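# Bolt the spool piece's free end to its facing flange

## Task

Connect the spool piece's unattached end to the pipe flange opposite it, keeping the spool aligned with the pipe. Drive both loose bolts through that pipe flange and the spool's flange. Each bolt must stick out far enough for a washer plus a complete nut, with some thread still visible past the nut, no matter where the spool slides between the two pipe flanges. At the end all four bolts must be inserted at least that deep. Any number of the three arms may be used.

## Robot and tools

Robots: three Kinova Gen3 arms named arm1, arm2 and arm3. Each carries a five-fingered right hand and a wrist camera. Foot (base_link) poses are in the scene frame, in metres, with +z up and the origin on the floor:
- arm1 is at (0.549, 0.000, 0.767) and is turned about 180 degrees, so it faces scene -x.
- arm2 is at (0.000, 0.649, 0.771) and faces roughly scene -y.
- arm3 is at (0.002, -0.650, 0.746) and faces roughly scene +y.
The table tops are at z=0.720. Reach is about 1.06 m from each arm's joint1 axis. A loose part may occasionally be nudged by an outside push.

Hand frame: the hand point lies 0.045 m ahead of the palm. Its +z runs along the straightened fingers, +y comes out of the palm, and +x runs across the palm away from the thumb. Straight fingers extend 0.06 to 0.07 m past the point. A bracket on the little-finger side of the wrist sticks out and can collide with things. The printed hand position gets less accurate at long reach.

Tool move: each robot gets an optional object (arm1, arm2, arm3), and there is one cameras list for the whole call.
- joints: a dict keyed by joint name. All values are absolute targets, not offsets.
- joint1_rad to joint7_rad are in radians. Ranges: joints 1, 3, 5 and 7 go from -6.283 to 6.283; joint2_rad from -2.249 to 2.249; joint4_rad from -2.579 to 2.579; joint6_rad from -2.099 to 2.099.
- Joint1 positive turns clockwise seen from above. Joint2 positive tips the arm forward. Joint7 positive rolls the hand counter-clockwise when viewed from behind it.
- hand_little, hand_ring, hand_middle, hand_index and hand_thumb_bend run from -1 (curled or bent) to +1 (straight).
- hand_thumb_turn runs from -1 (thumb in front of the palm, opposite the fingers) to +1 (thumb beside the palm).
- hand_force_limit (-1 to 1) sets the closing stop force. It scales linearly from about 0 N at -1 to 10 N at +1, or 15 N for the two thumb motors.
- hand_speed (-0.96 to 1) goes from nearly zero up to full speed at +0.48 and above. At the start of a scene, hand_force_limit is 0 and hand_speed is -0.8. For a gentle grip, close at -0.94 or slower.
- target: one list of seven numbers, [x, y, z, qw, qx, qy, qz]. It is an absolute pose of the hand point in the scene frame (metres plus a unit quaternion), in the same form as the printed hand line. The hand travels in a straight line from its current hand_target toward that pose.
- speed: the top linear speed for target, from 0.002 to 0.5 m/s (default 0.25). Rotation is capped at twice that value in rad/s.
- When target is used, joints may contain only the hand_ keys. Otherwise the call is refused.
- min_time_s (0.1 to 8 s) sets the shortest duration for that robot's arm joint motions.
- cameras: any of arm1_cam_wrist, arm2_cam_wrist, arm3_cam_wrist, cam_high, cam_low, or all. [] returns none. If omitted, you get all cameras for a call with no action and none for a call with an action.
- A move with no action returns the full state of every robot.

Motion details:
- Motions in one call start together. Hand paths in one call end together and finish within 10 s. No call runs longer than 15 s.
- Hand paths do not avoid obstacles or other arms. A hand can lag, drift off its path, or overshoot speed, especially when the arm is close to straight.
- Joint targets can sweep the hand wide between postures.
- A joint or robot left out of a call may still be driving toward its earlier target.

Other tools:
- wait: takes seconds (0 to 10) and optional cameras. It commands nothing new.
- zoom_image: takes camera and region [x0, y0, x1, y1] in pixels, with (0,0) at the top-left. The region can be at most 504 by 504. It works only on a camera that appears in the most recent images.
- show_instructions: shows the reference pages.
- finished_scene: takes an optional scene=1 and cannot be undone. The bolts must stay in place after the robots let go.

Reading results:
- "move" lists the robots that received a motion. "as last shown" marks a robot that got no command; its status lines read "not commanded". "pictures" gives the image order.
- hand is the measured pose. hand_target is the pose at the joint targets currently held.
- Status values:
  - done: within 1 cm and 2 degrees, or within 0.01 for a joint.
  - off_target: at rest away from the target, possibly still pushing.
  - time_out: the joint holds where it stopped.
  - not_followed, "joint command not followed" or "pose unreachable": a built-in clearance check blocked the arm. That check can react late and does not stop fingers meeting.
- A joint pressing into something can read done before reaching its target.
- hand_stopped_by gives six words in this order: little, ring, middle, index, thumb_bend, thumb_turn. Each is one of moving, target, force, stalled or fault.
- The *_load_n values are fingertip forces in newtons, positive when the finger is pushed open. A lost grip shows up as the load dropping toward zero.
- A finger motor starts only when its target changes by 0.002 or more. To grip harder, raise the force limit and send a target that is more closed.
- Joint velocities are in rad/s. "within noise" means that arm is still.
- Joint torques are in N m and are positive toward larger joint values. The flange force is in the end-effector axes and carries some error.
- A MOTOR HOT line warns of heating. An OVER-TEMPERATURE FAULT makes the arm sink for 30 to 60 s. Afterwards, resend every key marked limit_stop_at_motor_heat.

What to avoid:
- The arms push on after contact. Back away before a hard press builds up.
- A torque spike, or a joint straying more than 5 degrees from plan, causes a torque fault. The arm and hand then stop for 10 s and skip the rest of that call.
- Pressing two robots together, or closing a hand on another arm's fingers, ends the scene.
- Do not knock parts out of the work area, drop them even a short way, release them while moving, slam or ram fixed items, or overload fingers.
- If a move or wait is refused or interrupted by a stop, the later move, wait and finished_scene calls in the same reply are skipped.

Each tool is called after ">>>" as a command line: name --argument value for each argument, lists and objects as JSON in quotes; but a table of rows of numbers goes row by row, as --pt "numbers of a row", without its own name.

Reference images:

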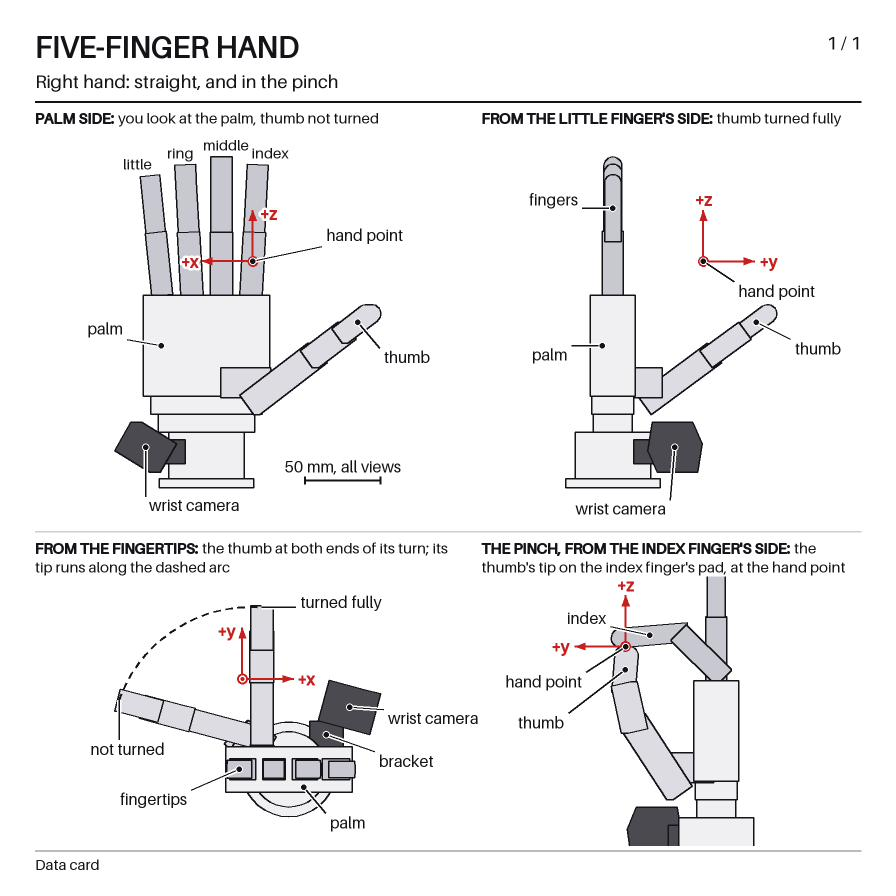

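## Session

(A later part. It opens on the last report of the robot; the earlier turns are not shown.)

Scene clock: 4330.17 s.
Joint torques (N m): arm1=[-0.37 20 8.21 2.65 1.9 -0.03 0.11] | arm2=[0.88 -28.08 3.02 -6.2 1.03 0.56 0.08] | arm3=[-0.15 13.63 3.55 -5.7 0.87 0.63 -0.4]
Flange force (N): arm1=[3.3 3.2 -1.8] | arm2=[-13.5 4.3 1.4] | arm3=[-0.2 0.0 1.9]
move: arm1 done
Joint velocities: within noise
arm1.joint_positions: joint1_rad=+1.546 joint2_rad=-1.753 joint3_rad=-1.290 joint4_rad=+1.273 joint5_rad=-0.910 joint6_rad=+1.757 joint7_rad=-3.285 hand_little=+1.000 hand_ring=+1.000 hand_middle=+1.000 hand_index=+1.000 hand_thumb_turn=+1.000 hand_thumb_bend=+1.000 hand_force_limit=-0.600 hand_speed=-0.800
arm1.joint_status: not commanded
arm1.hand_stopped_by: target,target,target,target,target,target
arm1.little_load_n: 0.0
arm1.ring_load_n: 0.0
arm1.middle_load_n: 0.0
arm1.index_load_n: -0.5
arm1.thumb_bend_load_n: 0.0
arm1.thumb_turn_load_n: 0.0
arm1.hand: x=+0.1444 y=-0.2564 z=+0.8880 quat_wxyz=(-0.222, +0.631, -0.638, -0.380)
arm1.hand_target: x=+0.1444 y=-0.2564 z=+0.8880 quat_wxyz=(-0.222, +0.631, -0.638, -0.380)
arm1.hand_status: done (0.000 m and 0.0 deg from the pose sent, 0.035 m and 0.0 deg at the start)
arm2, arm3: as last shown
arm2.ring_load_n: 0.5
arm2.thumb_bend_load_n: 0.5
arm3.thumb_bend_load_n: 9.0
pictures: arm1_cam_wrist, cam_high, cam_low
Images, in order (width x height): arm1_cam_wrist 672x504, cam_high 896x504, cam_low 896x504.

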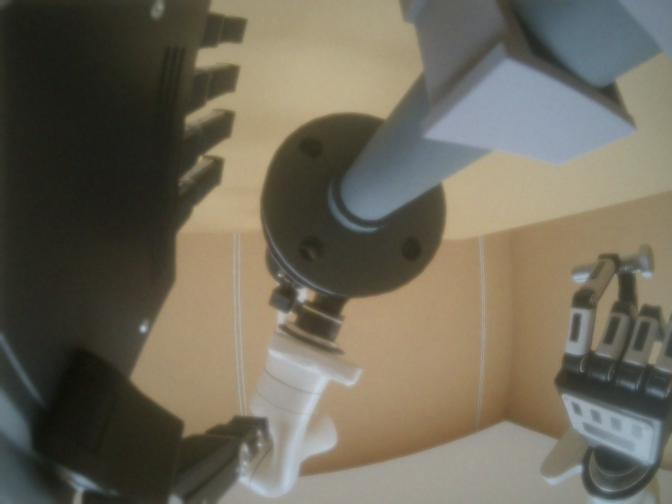

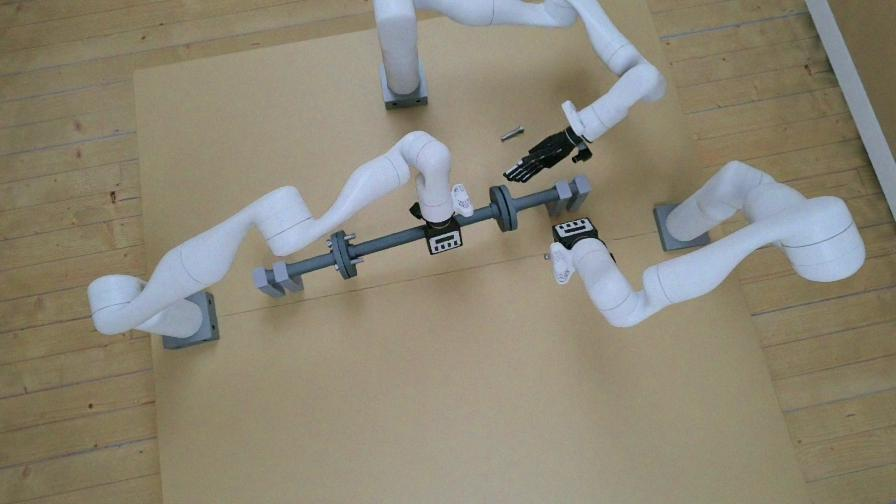

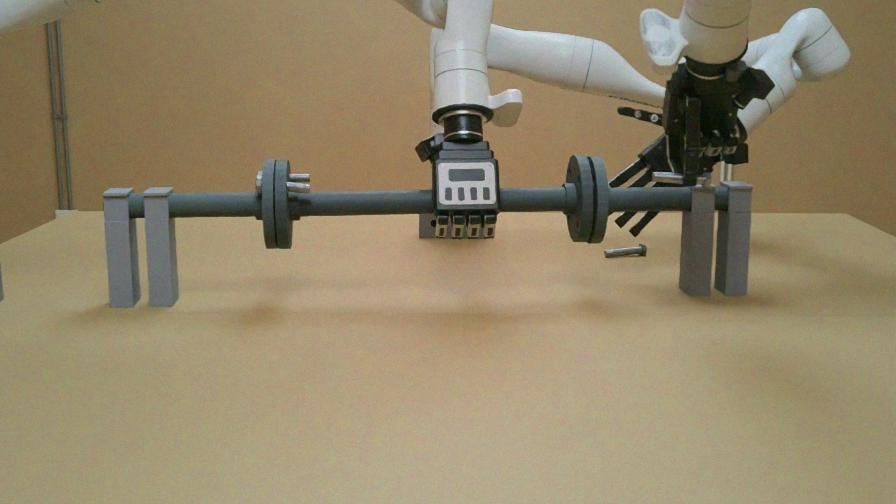

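>>> move --arm1 '{"target":[0.1500,-0.2850,0.8880,-0.2222,0.6315,-0.6383,-0.3805],"speed":0.05}' --cameras '[]'

>>> move --arm1 '{"target":[0.1260,-0.2850,0.8620,-0.2222,0.6315,-0.6383,-0.3805],"speed":0.03}' --cameras '["arm1_cam_wrist","cam_high","cam_low"]'

>>> zoom_image --camera "arm1_cam_wrist" --region '[240, 230, 340, 330]'

Scene clock: 4389.50 s.
Joint torques (N m): arm1=[-0.39 20.78 8 2.73 1.93 0.08 0.11] | arm2=[0.88 -28.09 3.05 -6.2 1.02 0.58 0.07] | arm3=[-0.18 13.6 3.53 -5.73 0.87 0.63 -0.41]
Flange force (N): arm1=[3.8 3.4 -2.3] | arm2=[-13.6 4.3 1.4] | arm3=[-0.1 -0.2 1.9]
move: arm1 done
Joint velocities: within noise
arm1.joint_positions: joint1_rad=+1.556 joint2_rad=-1.738 joint3_rad=-1.287 joint4_rad=+1.165 joint5_rad=-0.915 joint6_rad=+1.820 joint7_rad=-3.359 hand_little=+1.000 hand_ring=+1.000 hand_middle=+1.000 hand_index=+1.000 hand_thumb_turn=+1.000 hand_thumb_bend=+1.000 hand_force_limit=-0.600 hand_speed=-0.800
arm1.joint_status: not commanded
arm1.hand_stopped_by: target,target,target,target,target,target
arm1.little_load_n: 0.0
arm1.ring_load_n: -0.5
arm1.middle_load_n: 0.0
arm1.index_load_n: 0.0
arm1.thumb_bend_load_n: 0.0
arm1.thumb_turn_load_n: 0.0
arm1.hand: x=+0.1500 y=-0.2850 z=+0.8880 quat_wxyz=(-0.222, +0.631, -0.638, -0.380)
arm1.hand_target: x=+0.1500 y=-0.2850 z=+0.8880 quat_wxyz=(-0.222, +0.631, -0.638, -0.380)
arm1.hand_status: done (0.000 m and 0.0 deg from the pose sent, 0.029 m and 0.0 deg at the start)
arm2, arm3: as last shown
arm2.ring_load_n: 0.0
arm2.thumb_bend_load_n: 0.0

Scene clock: 4391.17 s.
Joint torques (N m): arm1=[-0.43 21.23 7.92 3.08 1.93 0.17 0.11] | arm2=[0.86 -28.02 3 -6.25 1.02 0.57 0.04] | arm3=[-0.2 13.66 3.59 -5.75 0.9 0.61 -0.36]
Flange force (N): arm1=[4.2 3.8 -2.3] | arm2=[-13.0 4.2 1.4] | arm3=[-0.2 0.1 2.0]
move: arm1 done
Joint velocities: within noise
arm1.joint_positions: joint1_rad=+1.609 joint2_rad=-1.766 joint3_rad=-1.305 joint4_rad=+1.104 joint5_rad=-0.950 joint6_rad=+1.796 joint7_rad=-3.400 hand_little=+1.000 hand_ring=+1.000 hand_middle=+1.000 hand_index=+1.000 hand_thumb_turn=+1.000 hand_thumb_bend=+1.000 hand_force_limit=-0.600 hand_speed=-0.800
arm1.joint_status: not commanded
arm1.hand_stopped_by: target,target,target,target,target,target
arm1.little_load_n: 0.0
arm1.ring_load_n: 0.0
arm1.middle_load_n: 0.0
arm1.index_load_n: 0.0
arm1.thumb_bend_load_n: 0.0
arm1.thumb_turn_load_n: 0.0
arm1.hand: x=+0.1260 y=-0.2850 z=+0.8620 quat_wxyz=(-0.222, +0.631, -0.638, -0.380)
arm1.hand_target: x=+0.1260 y=-0.2850 z=+0.8620 quat_wxyz=(-0.222, +0.631, -0.638, -0.380)
arm1.hand_status: done (0.000 m and 0.0 deg from the pose sent, 0.035 m and 0.0 deg at the start)
arm2.joint_positions: joint1_rad=-0.099 joint2_rad=+1.181 joint3_rad=-0.411 joint4_rad=+0.780 joint5_rad=+0.815 joint6_rad=+1.415 joint7_rad=-2.013 hand_little=-0.892 hand_ring=-0.814 hand_middle=-0.812 hand_index=-0.829 hand_thumb_turn=-1.000 hand_thumb_bend=+1.000 hand_force_limit=-0.100 hand_speed=-0.940
arm2.joint_status: not commanded
arm2.hand_stopped_by: force,force,force,force,target,target
arm2.little_load_n: 4.0
arm2.ring_load_n: 0.0
arm2.middle_load_n: 0.0
arm2.index_load_n: 0.0
arm2.thumb_bend_load_n: 0.0
arm2.thumb_turn_load_n: 0.0
arm2.hand: x=+0.0862 y=-0.0458 z=+0.7966 quat_wxyz=(+0.147, -0.651, -0.726, +0.164)
arm2.hand_target: x=+0.0862 y=-0.0458 z=+0.7966 quat_wxyz=(+0.147, -0.651, -0.726, +0.164)
arm2.hand_status: not commanded
arm3: as last shown
Images, in order (width x height): arm1_cam_wrist 672x504, cam_high 896x504, cam_low 896x504.

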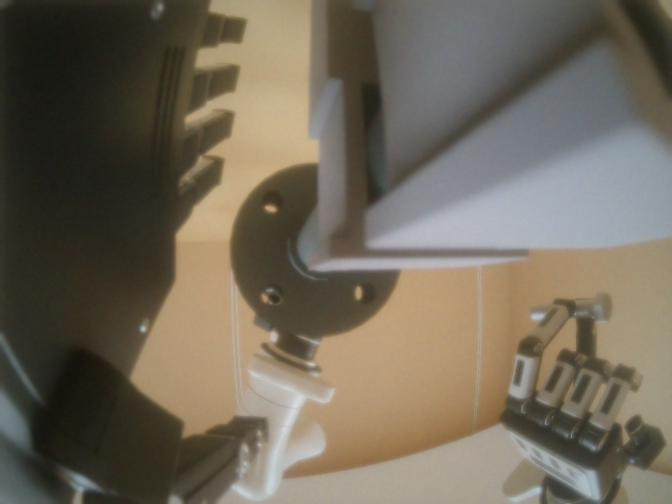

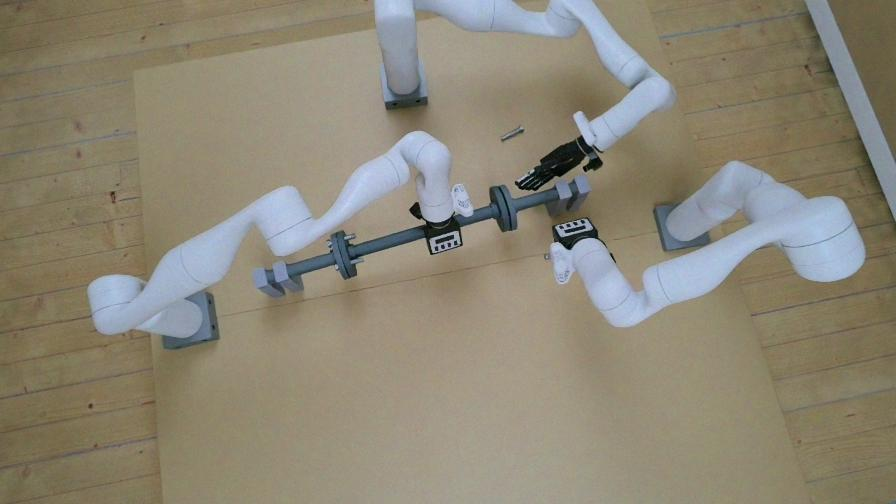

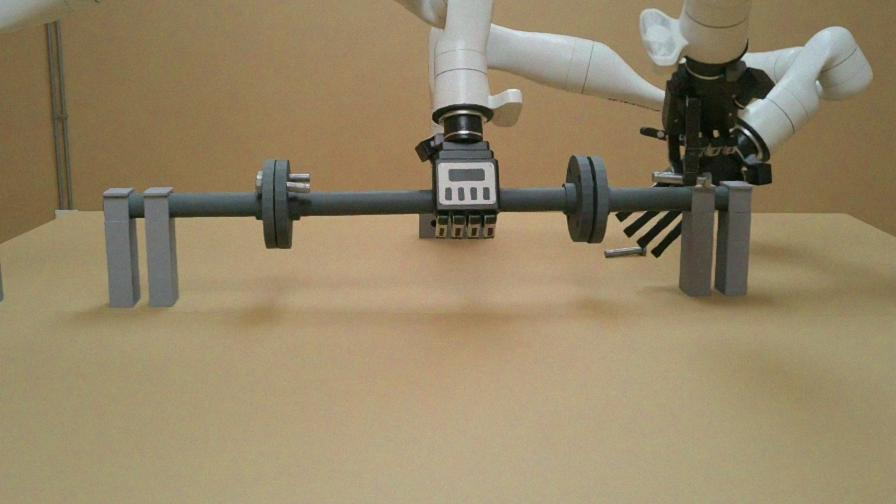

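Scaled by 5.040 from the camera's image (finer frame: 960x720).

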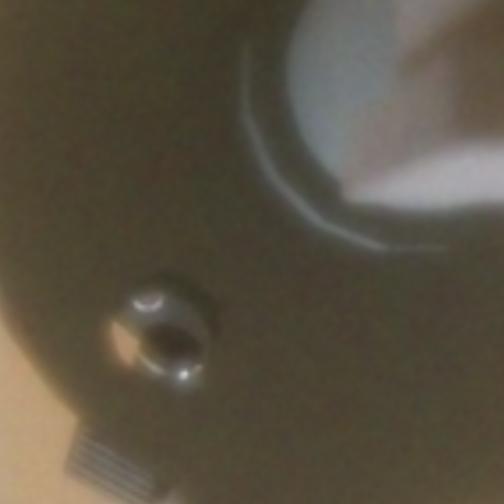

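>>> zoom_image --camera "arm1_cam_wrist" --region '[254, 278, 290, 314]'

>>> zoom_image --camera "arm1_cam_wrist" --region '[346, 275, 382, 311]'

>>> zoom_image --camera "arm1_cam_wrist" --region '[254, 184, 290, 220]'

Scaled by 14.000 from the camera's image (finer frame: 960x720).

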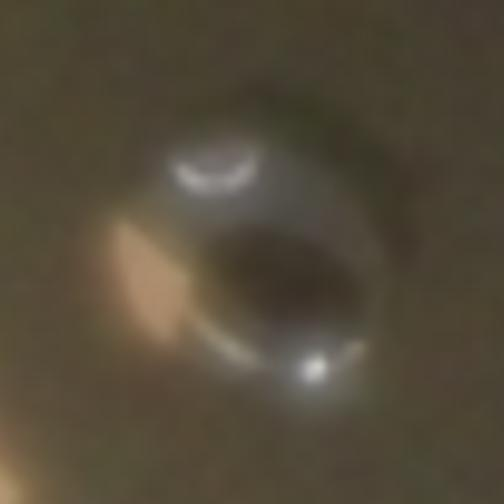

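Scaled by 14.000 from the camera's image (finer frame: 960x720).

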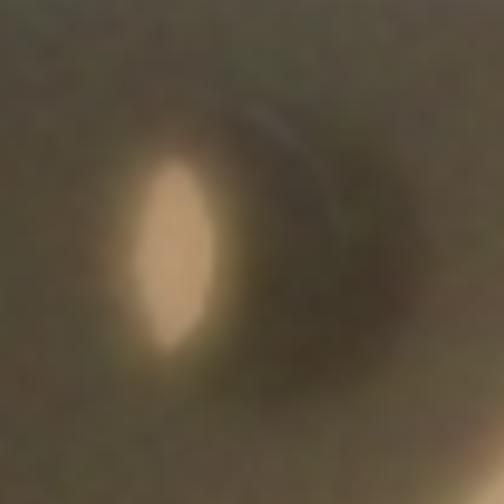

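Scaled by 14.000 from the camera's image (finer frame: 960x720).

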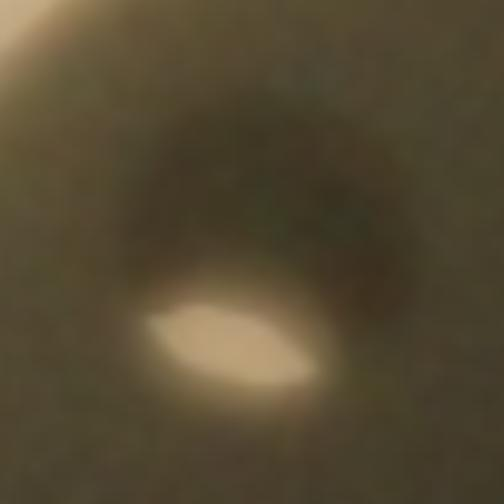

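>>> move --arm2 '{"target":[0.0829,-0.0460,0.7954,0.1588,-0.6486,-0.7230,0.1769],"speed":0.01}' --cameras '["arm1_cam_wrist","cam_high","cam_low"]'

>>> zoom_image --camera "arm1_cam_wrist" --region '[254, 278, 290, 314]'

>>> zoom_image --camera "arm1_cam_wrist" --region '[346, 275, 382, 311]'

>>> zoom_image --camera "arm1_cam_wrist" --region '[254, 184, 290, 220]'

>>> zoom_image --camera "cam_low" --region '[564, 150, 604, 200]'

>>> zoom_image --camera "cam_low" --region '[250, 145, 330, 265]'

Scene clock: 4518.67 s.
Joint torques (N m): arm1=[-0.37 21.09 7.88 3.07 1.89 0.17 0.19] | arm2=[0.91 -28.03 3.25 -6.17 1.15 0.66 0.1] | arm3=[-0.13 13.62 3.57 -5.7 0.87 0.63 -0.37]
Flange force (N): arm1=[4.3 3.8 -2.6] | arm2=[-13.4 4.6 1.2] | arm3=[-0.1 0.0 1.8]
move: arm2 done
Joint velocities: within noise
arm1, arm3: as last shown
arm2.joint_positions: joint1_rad=-0.116 joint2_rad=+1.187 joint3_rad=-0.394 joint4_rad=+0.776 joint5_rad=+0.832 joint6_rad=+1.426 joint7_rad=-2.025 hand_little=-0.892 hand_ring=-0.814 hand_middle=-0.812 hand_index=-0.829 hand_thumb_turn=-1.000 hand_thumb_bend=+1.000 hand_force_limit=-0.100 hand_speed=-0.940
arm2.joint_status: not commanded
arm2.hand_stopped_by: force,force,force,force,target,target
arm2.little_load_n: 4.0
arm2.ring_load_n: 0.0
arm2.middle_load_n: 0.0
arm2.index_load_n: 0.0
arm2.thumb_bend_load_n: 0.5
arm2.thumb_turn_load_n: 0.0
arm2.hand: x=+0.0829 y=-0.0460 z=+0.7954 quat_wxyz=(+0.159, -0.649, -0.723, +0.177)
arm2.hand_target: x=+0.0829 y=-0.0460 z=+0.7954 quat_wxyz=(+0.159, -0.649, -0.723, +0.177)
arm2.hand_status: done (0.000 m and 0.0 deg from the pose sent, 0.004 m and 2.0 deg at the start)
Images, in order (width x height): arm1_cam_wrist 672x504, cam_high 896x504, cam_low 896x504.

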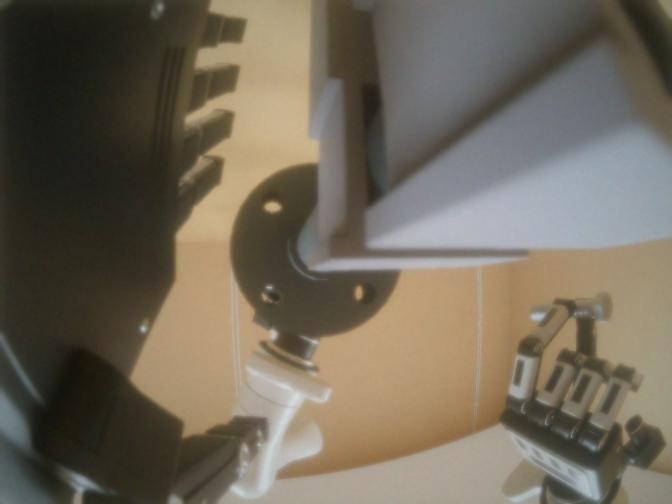

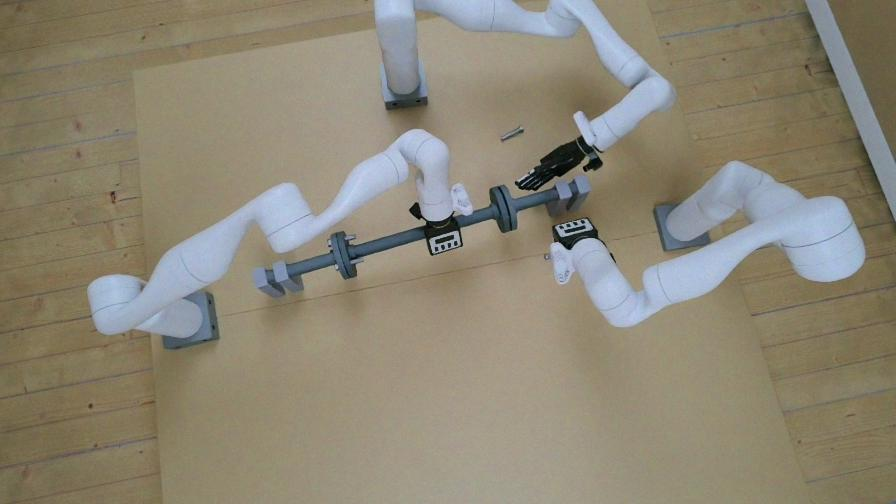

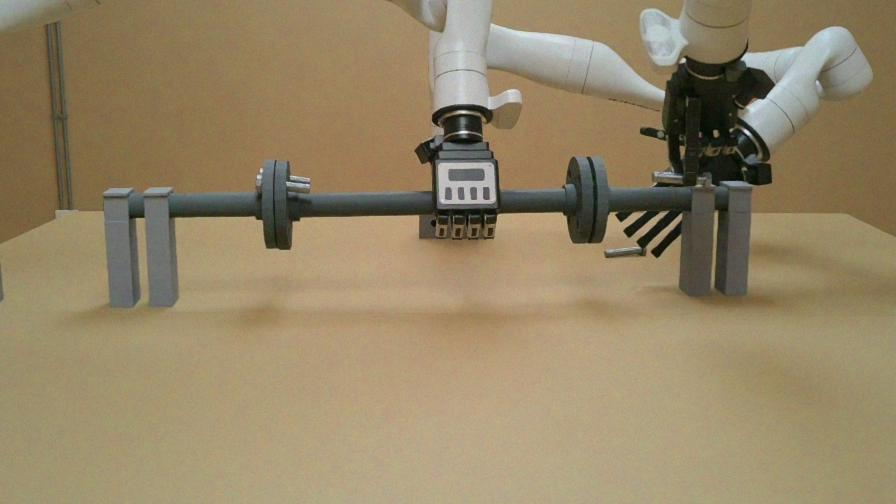

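Scaled by 14.000 from the camera's image (finer frame: 960x720).

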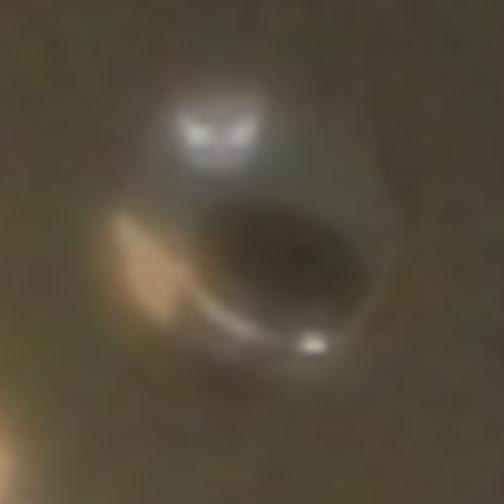

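Scaled by 14.000 from the camera's image (finer frame: 960x720).

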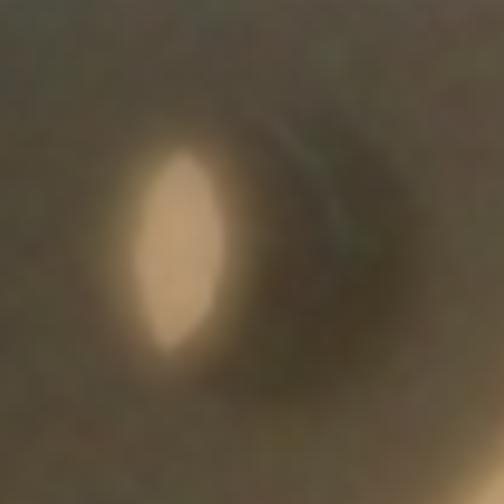

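Scaled by 14.000 from the camera's image (finer frame: 960x720).

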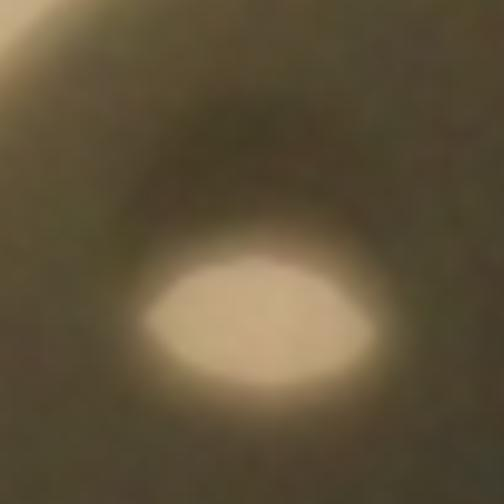

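Scaled by 10.080 from the camera's image (finer frame: 1280x720).

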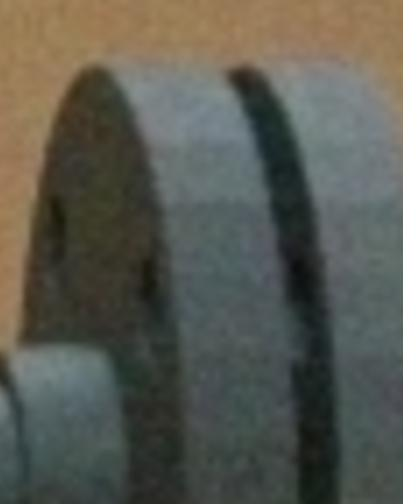

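Scaled by 4.200 from the camera's image (finer frame: 1280x720).

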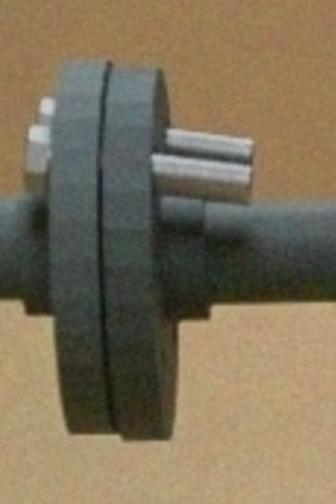

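>>> move --cameras '["arm1_cam_wrist","cam_low","cam_high"]'

>>> zoom_image --camera "arm1_cam_wrist" --region '[230, 160, 400, 330]'

>>> zoom_image --camera "arm1_cam_wrist" --region '[346, 275, 382, 311]'

>>> zoom_image --camera "arm1_cam_wrist" --region '[254, 184, 290, 220]'

>>> zoom_image --camera "arm1_cam_wrist" --region '[254, 278, 290, 314]'

Scene clock: 4584.10 s.
Joint torques (N m): arm1=[-0.42 21.17 7.92 3.04 1.87 0.19 0.14] | arm2=[0.89 -28.05 3.26 -6.21 1.13 0.64 0.07] | arm3=[-0.16 13.65 3.55 -5.71 0.87 0.62 -0.37]
Flange force (N): arm1=[4.1 3.8 -2.3] | arm2=[-13.2 4.5 1.2] | arm3=[-0.1 0.0 1.9]
Joint velocities: within noise
arm1.joint_positions: joint1_rad=+1.609 joint2_rad=-1.766 joint3_rad=-1.305 joint4_rad=+1.104 joint5_rad=-0.950 joint6_rad=+1.796 joint7_rad=-3.400 hand_little=+1.000 hand_ring=+1.000 hand_middle=+1.000 hand_index=+1.000 hand_thumb_turn=+1.000 hand_thumb_bend=+1.000 hand_force_limit=-0.600 hand_speed=-0.800
arm1.joint_status: not commanded
arm1.hand_stopped_by: target,target,target,target,target,target
arm1.little_load_n: 0.0
arm1.ring_load_n: 0.0
arm1.middle_load_n: 0.0
arm1.index_load_n: 0.0
arm1.thumb_bend_load_n: 0.0
arm1.thumb_turn_load_n: 0.0
arm1.hand: x=+0.1260 y=-0.2850 z=+0.8620 quat_wxyz=(-0.222, +0.631, -0.638, -0.380) (m; scene frame)
arm1.hand_target: x=+0.1260 y=-0.2850 z=+0.8620 quat_wxyz=(-0.222, +0.631, -0.638, -0.380) (m; scene frame)
arm1.hand_status: not commanded
arm2.joint_positions: joint1_rad=-0.116 joint2_rad=+1.187 joint3_rad=-0.394 joint4_rad=+0.776 joint5_rad=+0.832 joint6_rad=+1.426 joint7_rad=-2.025 hand_little=-0.892 hand_ring=-0.814 hand_middle=-0.812 hand_index=-0.829 hand_thumb_turn=-1.000 hand_thumb_bend=+1.000 hand_force_limit=-0.100 hand_speed=-0.940
arm2.joint_status: not commanded
arm2.hand_stopped_by: force,force,force,force,target,target
arm2.little_load_n: 4.0
arm2.ring_load_n: 0.0
arm2.middle_load_n: 0.0
arm2.index_load_n: 0.0
arm2.thumb_bend_load_n: 0.0
arm2.thumb_turn_load_n: 0.0
arm2.hand: x=+0.0829 y=-0.0460 z=+0.7954 quat_wxyz=(+0.159, -0.649, -0.723, +0.177) (m; scene frame)
arm2.hand_target: x=+0.0829 y=-0.0460 z=+0.7954 quat_wxyz=(+0.159, -0.649, -0.723, +0.177) (m; scene frame)
arm2.hand_status: done (0.000 m and 0.0 deg from the pose sent, 0.004 m and 2.0 deg at the start)
arm3.joint_positions: joint1_rad=+2.184 joint2_rad=-0.591 joint3_rad=-2.491 joint4_rad=+1.832 joint5_rad=+0.337 joint6_rad=+1.152 joint7_rad=-1.995 hand_little=-1.000 hand_ring=-1.000 hand_middle=-1.000 hand_index=-0.279 hand_thumb_turn=-0.800 hand_thumb_bend=+0.420 hand_force_limit=+0.200 hand_speed=-0.940
arm3.joint_status: not commanded
arm3.hand_stopped_by: target,target,target,target,force,target
arm3.little_load_n: 0.0
arm3.ring_load_n: 0.0
arm3.middle_load_n: 0.0
arm3.index_load_n: 6.5
arm3.thumb_bend_load_n: 9.0
arm3.thumb_turn_load_n: 0.0
arm3.hand: x=-0.0300 y=-0.2700 z=+0.9000 quat_wxyz=(-0.217, +0.684, -0.638, +0.279) (m; scene frame)
arm3.hand_target: x=-0.0300 y=-0.2700 z=+0.9000 quat_wxyz=(-0.217, +0.684, -0.638, +0.279) (m; scene frame)
arm3.hand_status: not commanded
pictures: arm1_cam_wrist, cam_high, cam_low
Images, in order (width x height): arm1_cam_wrist 672x504, cam_high 896x504, cam_low 896x504.

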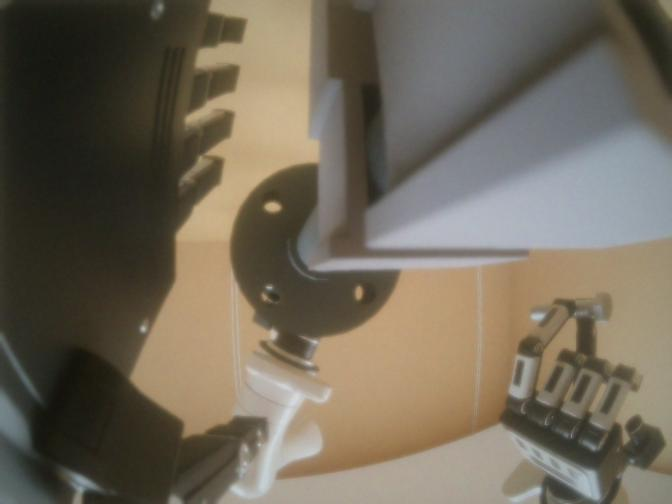

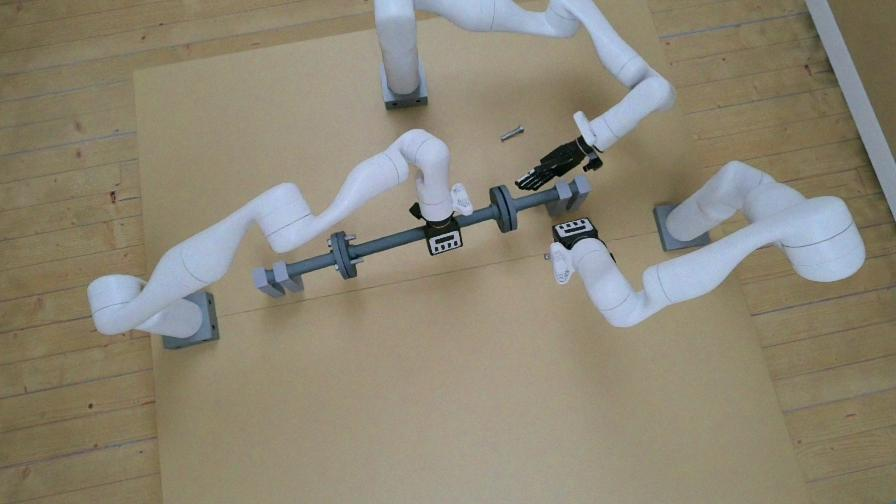

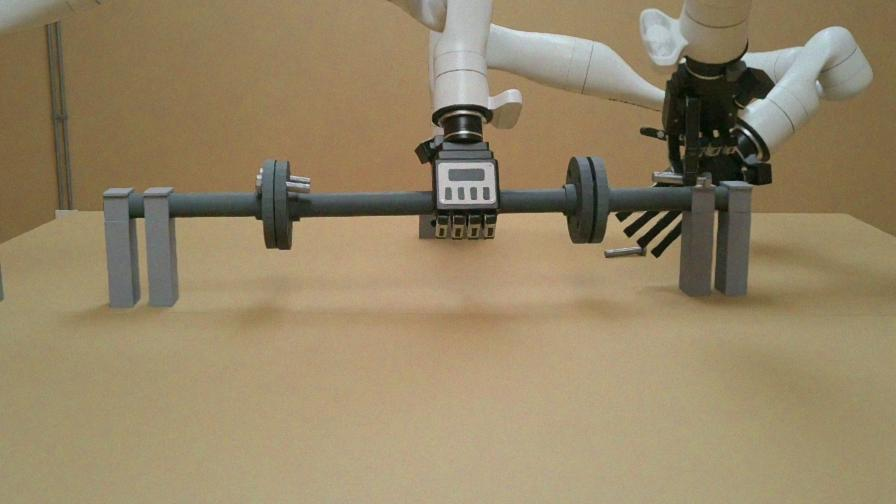

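Scaled by 2.965 from the camera's image (finer frame: 960x720).

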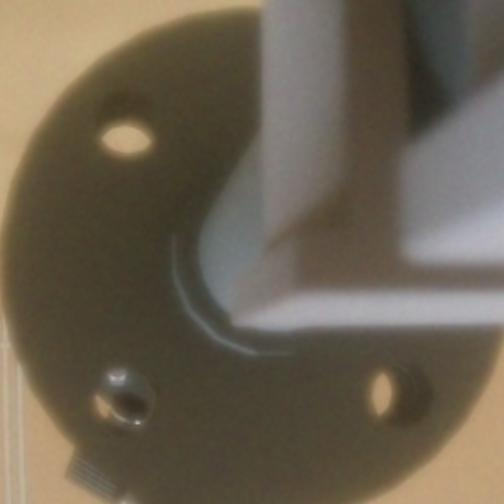

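Scaled by 14.000 from the camera's image (finer frame: 960x720).

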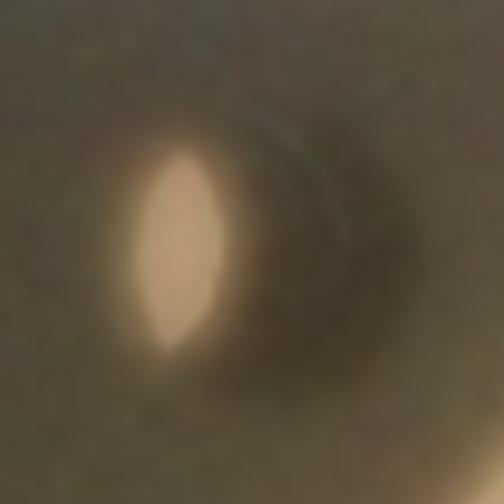

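Scaled by 14.000 from the camera's image (finer frame: 960x720).

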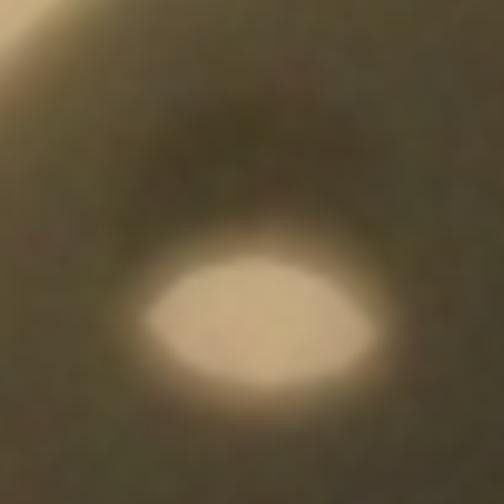

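Scaled by 14.000 from the camera's image (finer frame: 960x720).

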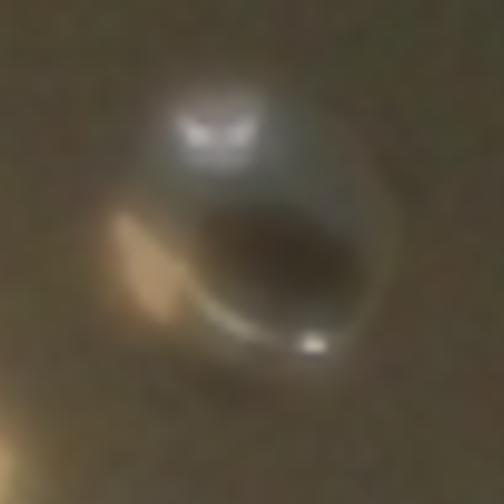

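>>> zoom_image --camera "cam_high" --region '[480, 175, 530, 235]'

>>> zoom_image --camera "cam_high" --region '[455, 180, 580, 250]'

>>> zoom_image --camera "cam_low" --region '[555, 150, 615, 200]'

>>> zoom_image --camera "cam_low" --region '[555, 200, 615, 250]'

Scaled by 8.400 from the camera's image (finer frame: 1280x720).

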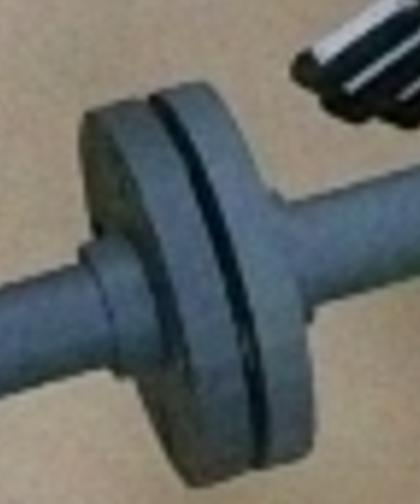

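Scaled by 4.032 from the camera's image (finer frame: 1280x720).

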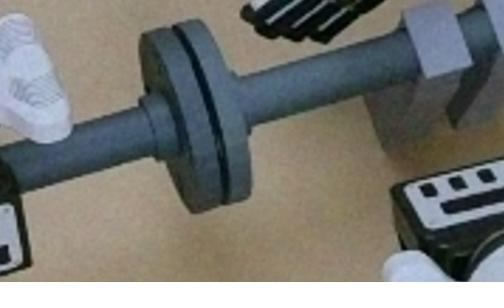

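Scaled by 8.400 from the camera's image (finer frame: 1280x720).

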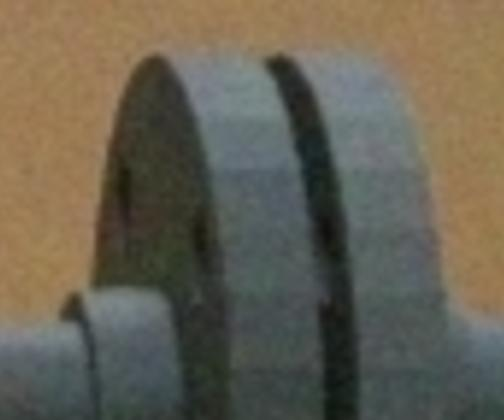

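Scaled by 8.400 from the camera's image (finer frame: 1280x720).

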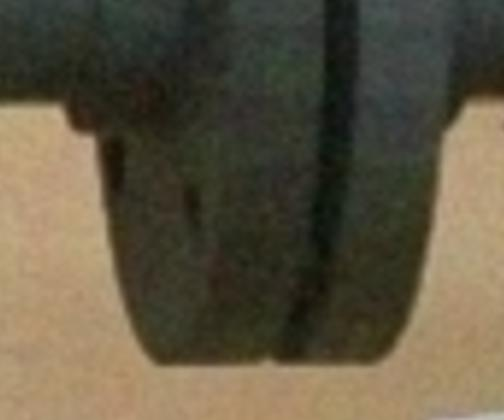

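>>> zoom_image --camera "cam_high" --region '[488, 180, 512, 196]'

>>> zoom_image --camera "cam_high" --region '[498, 222, 522, 238]'

Scaled by 21.000 from the camera's image (finer frame: 1280x720).

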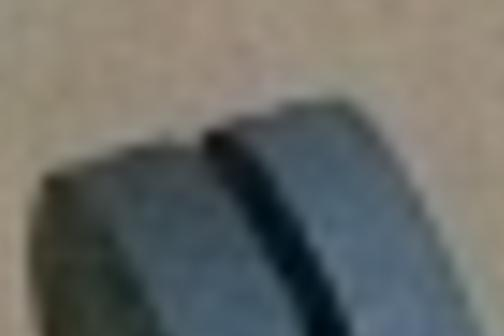

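Scaled by 21.000 from the camera's image (finer frame: 1280x720).

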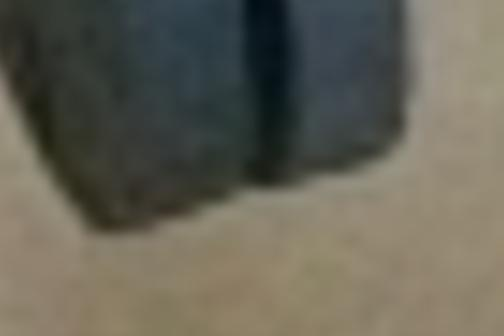

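>>> move --arm1 '{"target":[0.150,-0.285,0.888,-0.2222,0.6315,-0.6383,-0.3805],"speed":0.08}' --arm3 '{"target":[-0.03,-0.27,0.90,0.1972,-0.6896,0.6284,-0.3012],"speed":0.05}'

>>> move --arm1 '{"target":[0.175,-0.26,0.905,-0.2222,0.6315,-0.6383,-0.3805],"speed":0.1}'

>>> move --arm1 '{"target":[0.23,-0.27,0.95,-0.2222,0.6315,-0.6383,-0.3805],"speed":0.12}'

>>> move --arm1 '{"target":[0.28,-0.25,0.98,-0.0464,0.8404,-0.3257,-0.4305],"speed":0.2}'

>>> move --arm1 '{"target":[0.2176,-0.2500,0.9020,-0.0464,0.8404,-0.3257,-0.4305],"speed":0.12}' --cameras '["arm1_cam_wrist","cam_low","cam_high"]'

Scene clock: 4684.53 s.
Joint torques (N m): arm1=[-0.45 20.79 8 2.77 1.93 0.07 0.07] | arm2=[0.89 -28.05 3.22 -6.19 1.12 0.66 0.1] | arm3=[-0.15 14.29 3.65 -5.74 0.88 0.67 -0.39]
Flange force (N): arm1=[3.8 3.6 -2.4] | arm2=[-13.2 4.6 1.2] | arm3=[-0.1 -0.1 1.8]
move: arm1 done; arm3 done
Joint velocities: within noise
arm1.joint_positions: joint1_rad=+1.556 joint2_rad=-1.738 joint3_rad=-1.286 joint4_rad=+1.165 joint5_rad=-0.915 joint6_rad=+1.820 joint7_rad=-3.358 hand_little=+1.000 hand_ring=+1.000 hand_middle=+1.000 hand_index=+1.000 hand_thumb_turn=+1.000 hand_thumb_bend=+1.000 hand_force_limit=-0.600 hand_speed=-0.800
arm1.joint_status: not commanded
arm1.hand_stopped_by: target,target,target,target,target,target
arm1.little_load_n: 0.0
arm1.ring_load_n: 0.0
arm1.middle_load_n: 0.0
arm1.index_load_n: 0.0
arm1.thumb_bend_load_n: 0.0
arm1.thumb_turn_load_n: 0.0
arm1.hand: x=+0.1500 y=-0.2850 z=+0.8880 quat_wxyz=(-0.222, +0.631, -0.638, -0.380)
arm1.hand_target: x=+0.1500 y=-0.2850 z=+0.8880 quat_wxyz=(-0.222, +0.631, -0.638, -0.380)
arm1.hand_status: done (0.000 m and 0.0 deg from the pose sent, 0.035 m and 0.0 deg at the start)
arm2: as last shown
arm3.joint_positions: joint1_rad=+2.224 joint2_rad=-0.619 joint3_rad=-2.513 joint4_rad=+1.776 joint5_rad=+0.320 joint6_rad=+1.213 joint7_rad=-1.930 hand_little=-1.000 hand_ring=-1.000 hand_middle=-1.000 hand_index=-0.279 hand_thumb_turn=-0.800 hand_thumb_bend=+0.420 hand_force_limit=+0.200 hand_speed=-0.940
arm3.joint_status: not commanded
arm3.hand_stopped_by: target,target,target,target,force,target
arm3.little_load_n: 0.0
arm3.ring_load_n: 0.0
arm3.middle_load_n: 0.0
arm3.index_load_n: 6.5
arm3.thumb_bend_load_n: 8.5
arm3.thumb_turn_load_n: 0.0
arm3.hand: x=-0.0300 y=-0.2700 z=+0.9000 quat_wxyz=(-0.197, +0.690, -0.628, +0.301)
arm3.hand_target: x=-0.0300 y=-0.2700 z=+0.9000 quat_wxyz=(-0.197, +0.690, -0.628, +0.301)
arm3.hand_status: done (0.000 m and 0.0 deg from the pose sent, 0.000 m and 3.7 deg at the start)
pictures: none

Scene clock: 4685.50 s.
Joint torques (N m): arm1=[-0.47 19.5 8.22 2.41 1.88 -0.11 0.13] | arm2=[0.89 -28.04 3.24 -6.12 1.15 0.69 0.08] | arm3=[-0.13 14.31 3.59 -5.65 0.9 0.71 -0.36]
Flange force (N): arm1=[3.3 3.3 -2.2] | arm2=[-13.7 4.6 1.2] | arm3=[-0.3 0.0 1.7]
move: arm1 done
Joint velocities: within noise
arm1.joint_positions: joint1_rad=+1.482 joint2_rad=-1.736 joint3_rad=-1.274 joint4_rad=+1.323 joint5_rad=-0.880 joint6_rad=+1.789 joint7_rad=-3.267 hand_little=+1.000 hand_ring=+1.000 hand_middle=+1.000 hand_index=+1.000 hand_thumb_turn=+1.000 hand_thumb_bend=+1.000 hand_force_limit=-0.600 hand_speed=-0.800
arm1.joint_status: not commanded
arm1.hand_stopped_by: target,target,target,target,target,target
arm1.little_load_n: 0.0
arm1.ring_load_n: 0.0
arm1.middle_load_n: 0.0
arm1.index_load_n: 0.0
arm1.thumb_bend_load_n: 0.0
arm1.thumb_turn_load_n: 0.0
arm1.hand: x=+0.1750 y=-0.2600 z=+0.9050 quat_wxyz=(-0.222, +0.631, -0.638, -0.380)
arm1.hand_target: x=+0.1750 y=-0.2600 z=+0.9050 quat_wxyz=(-0.222, +0.631, -0.638, -0.380)
arm1.hand_status: done (0.000 m and 0.0 deg from the pose sent, 0.039 m and 0.0 deg at the start)
arm2, arm3: as last shown
arm2.little_load_n: 3.5
arm2.index_load_n: 0.5
arm3.thumb_bend_load_n: 9.0
pictures: none

Scene clock: 4686.63 s.
Joint torques (N m): arm1=[-0.42 19.25 8.04 1.74 1.84 -0.13 0.11] | arm2=[0.87 -28.01 3.25 -6.14 1.12 0.65 0.11] | arm3=[-0.1 14.34 3.61 -5.68 0.91 0.71 -0.35]
Flange force (N): arm1=[2.8 2.7 -2.2] | arm2=[-13.5 4.6 1.1] | arm3=[-0.2 0.1 1.8]
move: arm1 done
Joint velocities: within noise
arm1.joint_positions: joint1_rad=+1.378 joint2_rad=-1.678 joint3_rad=-1.228 joint4_rad=+1.367 joint5_rad=-0.801 joint6_rad=+1.870 joint7_rad=-3.241 hand_little=+1.000 hand_ring=+1.000 hand_middle=+1.000 hand_index=+1.000 hand_thumb_turn=+1.000 hand_thumb_bend=+1.000 hand_force_limit=-0.600 hand_speed=-0.800
arm1.joint_status: not commanded
arm1.hand_stopped_by: target,target,target,target,target,target
arm1.little_load_n: 0.0
arm1.ring_load_n: 0.0
arm1.middle_load_n: 0.0
arm1.index_load_n: 0.0
arm1.thumb_bend_load_n: 0.0
arm1.thumb_turn_load_n: 0.0
arm1.hand: x=+0.2300 y=-0.2700 z=+0.9500 quat_wxyz=(-0.222, +0.631, -0.638, -0.380)
arm1.hand_target: x=+0.2300 y=-0.2700 z=+0.9500 quat_wxyz=(-0.222, +0.631, -0.638, -0.380)
arm1.hand_status: done (0.000 m and 0.0 deg from the pose sent, 0.072 m and 0.0 deg at the start)
arm2, arm3: as last shown
arm2.middle_load_n: 0.5
arm2.index_load_n: 0.0
pictures: none

Scene clock: 4689.30 s.
Joint torques (N m): arm1=[-0.5 13.08 7.13 -1.04 0.95 -1.5 0.13] | arm2=[0.9 -28.02 3.26 -6.18 1.15 0.62 0.07] | arm3=[-0.15 14.28 3.59 -5.75 0.91 0.7 -0.38]
Flange force (N): arm1=[1.5 3.4 -0.1] | arm2=[-13.4 4.6 1.1] | arm3=[0.0 -0.1 1.9]
move: arm1 done
Joint velocities: within noise
arm1.joint_positions: joint1_rad=+0.786 joint2_rad=-1.634 joint3_rad=-1.171 joint4_rad=+2.183 joint5_rad=-0.910 joint6_rad=+1.172 joint7_rad=-2.426 hand_little=+1.000 hand_ring=+1.000 hand_middle=+1.000 hand_index=+1.000 hand_thumb_turn=+1.000 hand_thumb_bend=+1.000 hand_force_limit=-0.600 hand_speed=-0.800
arm1.joint_status: not commanded
arm1.hand_stopped_by: target,target,target,target,target,target
arm1.little_load_n: 0.0
arm1.ring_load_n: 0.0
arm1.middle_load_n: 0.0
arm1.index_load_n: 0.0
arm1.thumb_bend_load_n: 0.0
arm1.thumb_turn_load_n: 0.0
arm1.hand: x=+0.2800 y=-0.2500 z=+0.9800 quat_wxyz=(-0.046, +0.840, -0.326, -0.431)
arm1.hand_target: x=+0.2800 y=-0.2500 z=+0.9800 quat_wxyz=(-0.046, +0.840, -0.326, -0.431)
arm1.hand_status: done (0.000 m and 0.0 deg from the pose sent, 0.062 m and 48.3 deg at the start)
arm2, arm3: as last shown
arm2.middle_load_n: 0.0
arm3.ring_load_n: 0.5
arm3.thumb_bend_load_n: 8.5
pictures: none

Scene clock: 4690.67 s.
Joint torques (N m): arm1=[-0.5 12.93 7.68 1.05 0.76 -1.59 0.11] | arm2=[0.92 -28.03 3.25 -6.21 1.15 0.67 0.07] | arm3=[-0.15 14.21 3.62 -5.77 0.91 0.69 -0.42]
Flange force (N): arm1=[1.5 3.1 0.8] | arm2=[-13.2 4.6 1.2] | arm3=[0.1 -0.2 1.9]
move: arm1 done
Joint velocities: within noise
arm1.joint_positions: joint1_rad=+0.930 joint2_rad=-1.742 joint3_rad=-1.385 joint4_rad=+2.204 joint5_rad=-1.193 joint6_rad=+1.020 joint7_rad=-2.360 hand_little=+1.000 hand_ring=+1.000 hand_middle=+1.000 hand_index=+1.000 hand_thumb_turn=+1.000 hand_thumb_bend=+1.000 hand_force_limit=-0.600 hand_speed=-0.800
arm1.joint_status: not commanded
arm1.hand_stopped_by: target,target,target,target,target,target
arm1.little_load_n: 0.0
arm1.ring_load_n: 0.0
arm1.middle_load_n: 0.0
arm1.index_load_n: 0.0
arm1.thumb_bend_load_n: 0.0
arm1.thumb_turn_load_n: 0.0
arm1.hand: x=+0.2176 y=-0.2500 z=+0.9020 quat_wxyz=(-0.046, +0.840, -0.326, -0.431)
arm1.hand_target: x=+0.2176 y=-0.2500 z=+0.9020 quat_wxyz=(-0.046, +0.840, -0.326, -0.431)
arm1.hand_status: done (0.000 m and 0.0 deg from the pose sent, 0.100 m and 0.0 deg at the start)
arm2, arm3: as last shown
arm2.ring_load_n: 0.5
arm3.ring_load_n: 0.0
arm3.thumb_bend_load_n: 9.0
pictures: arm1_cam_wrist, cam_high, cam_low
Images, in order (width x height): arm1_cam_wrist 672x504, cam_high 896x504, cam_low 896x504.

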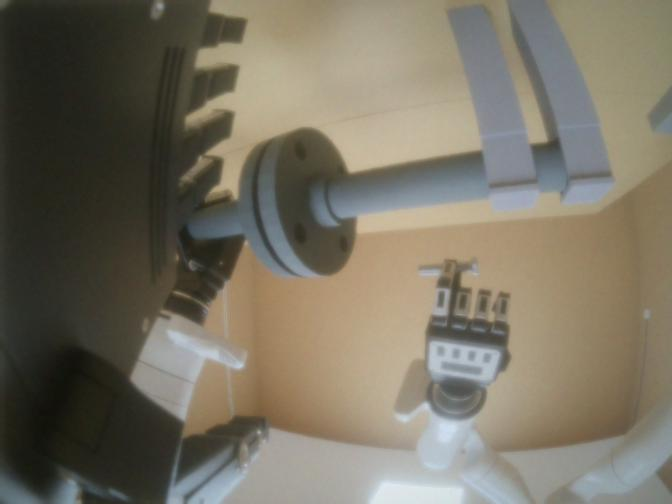

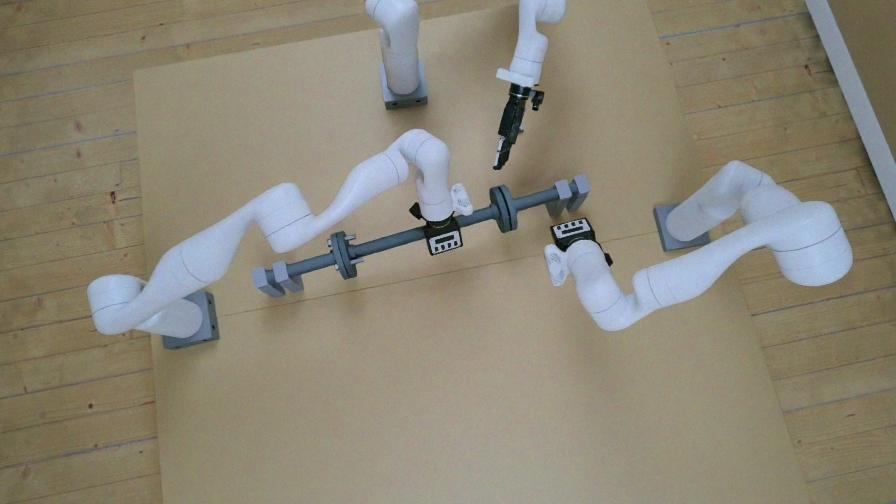

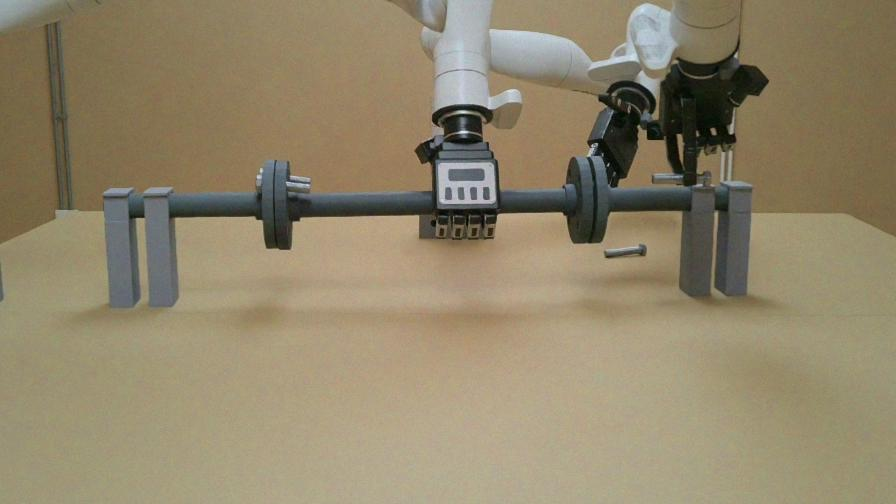

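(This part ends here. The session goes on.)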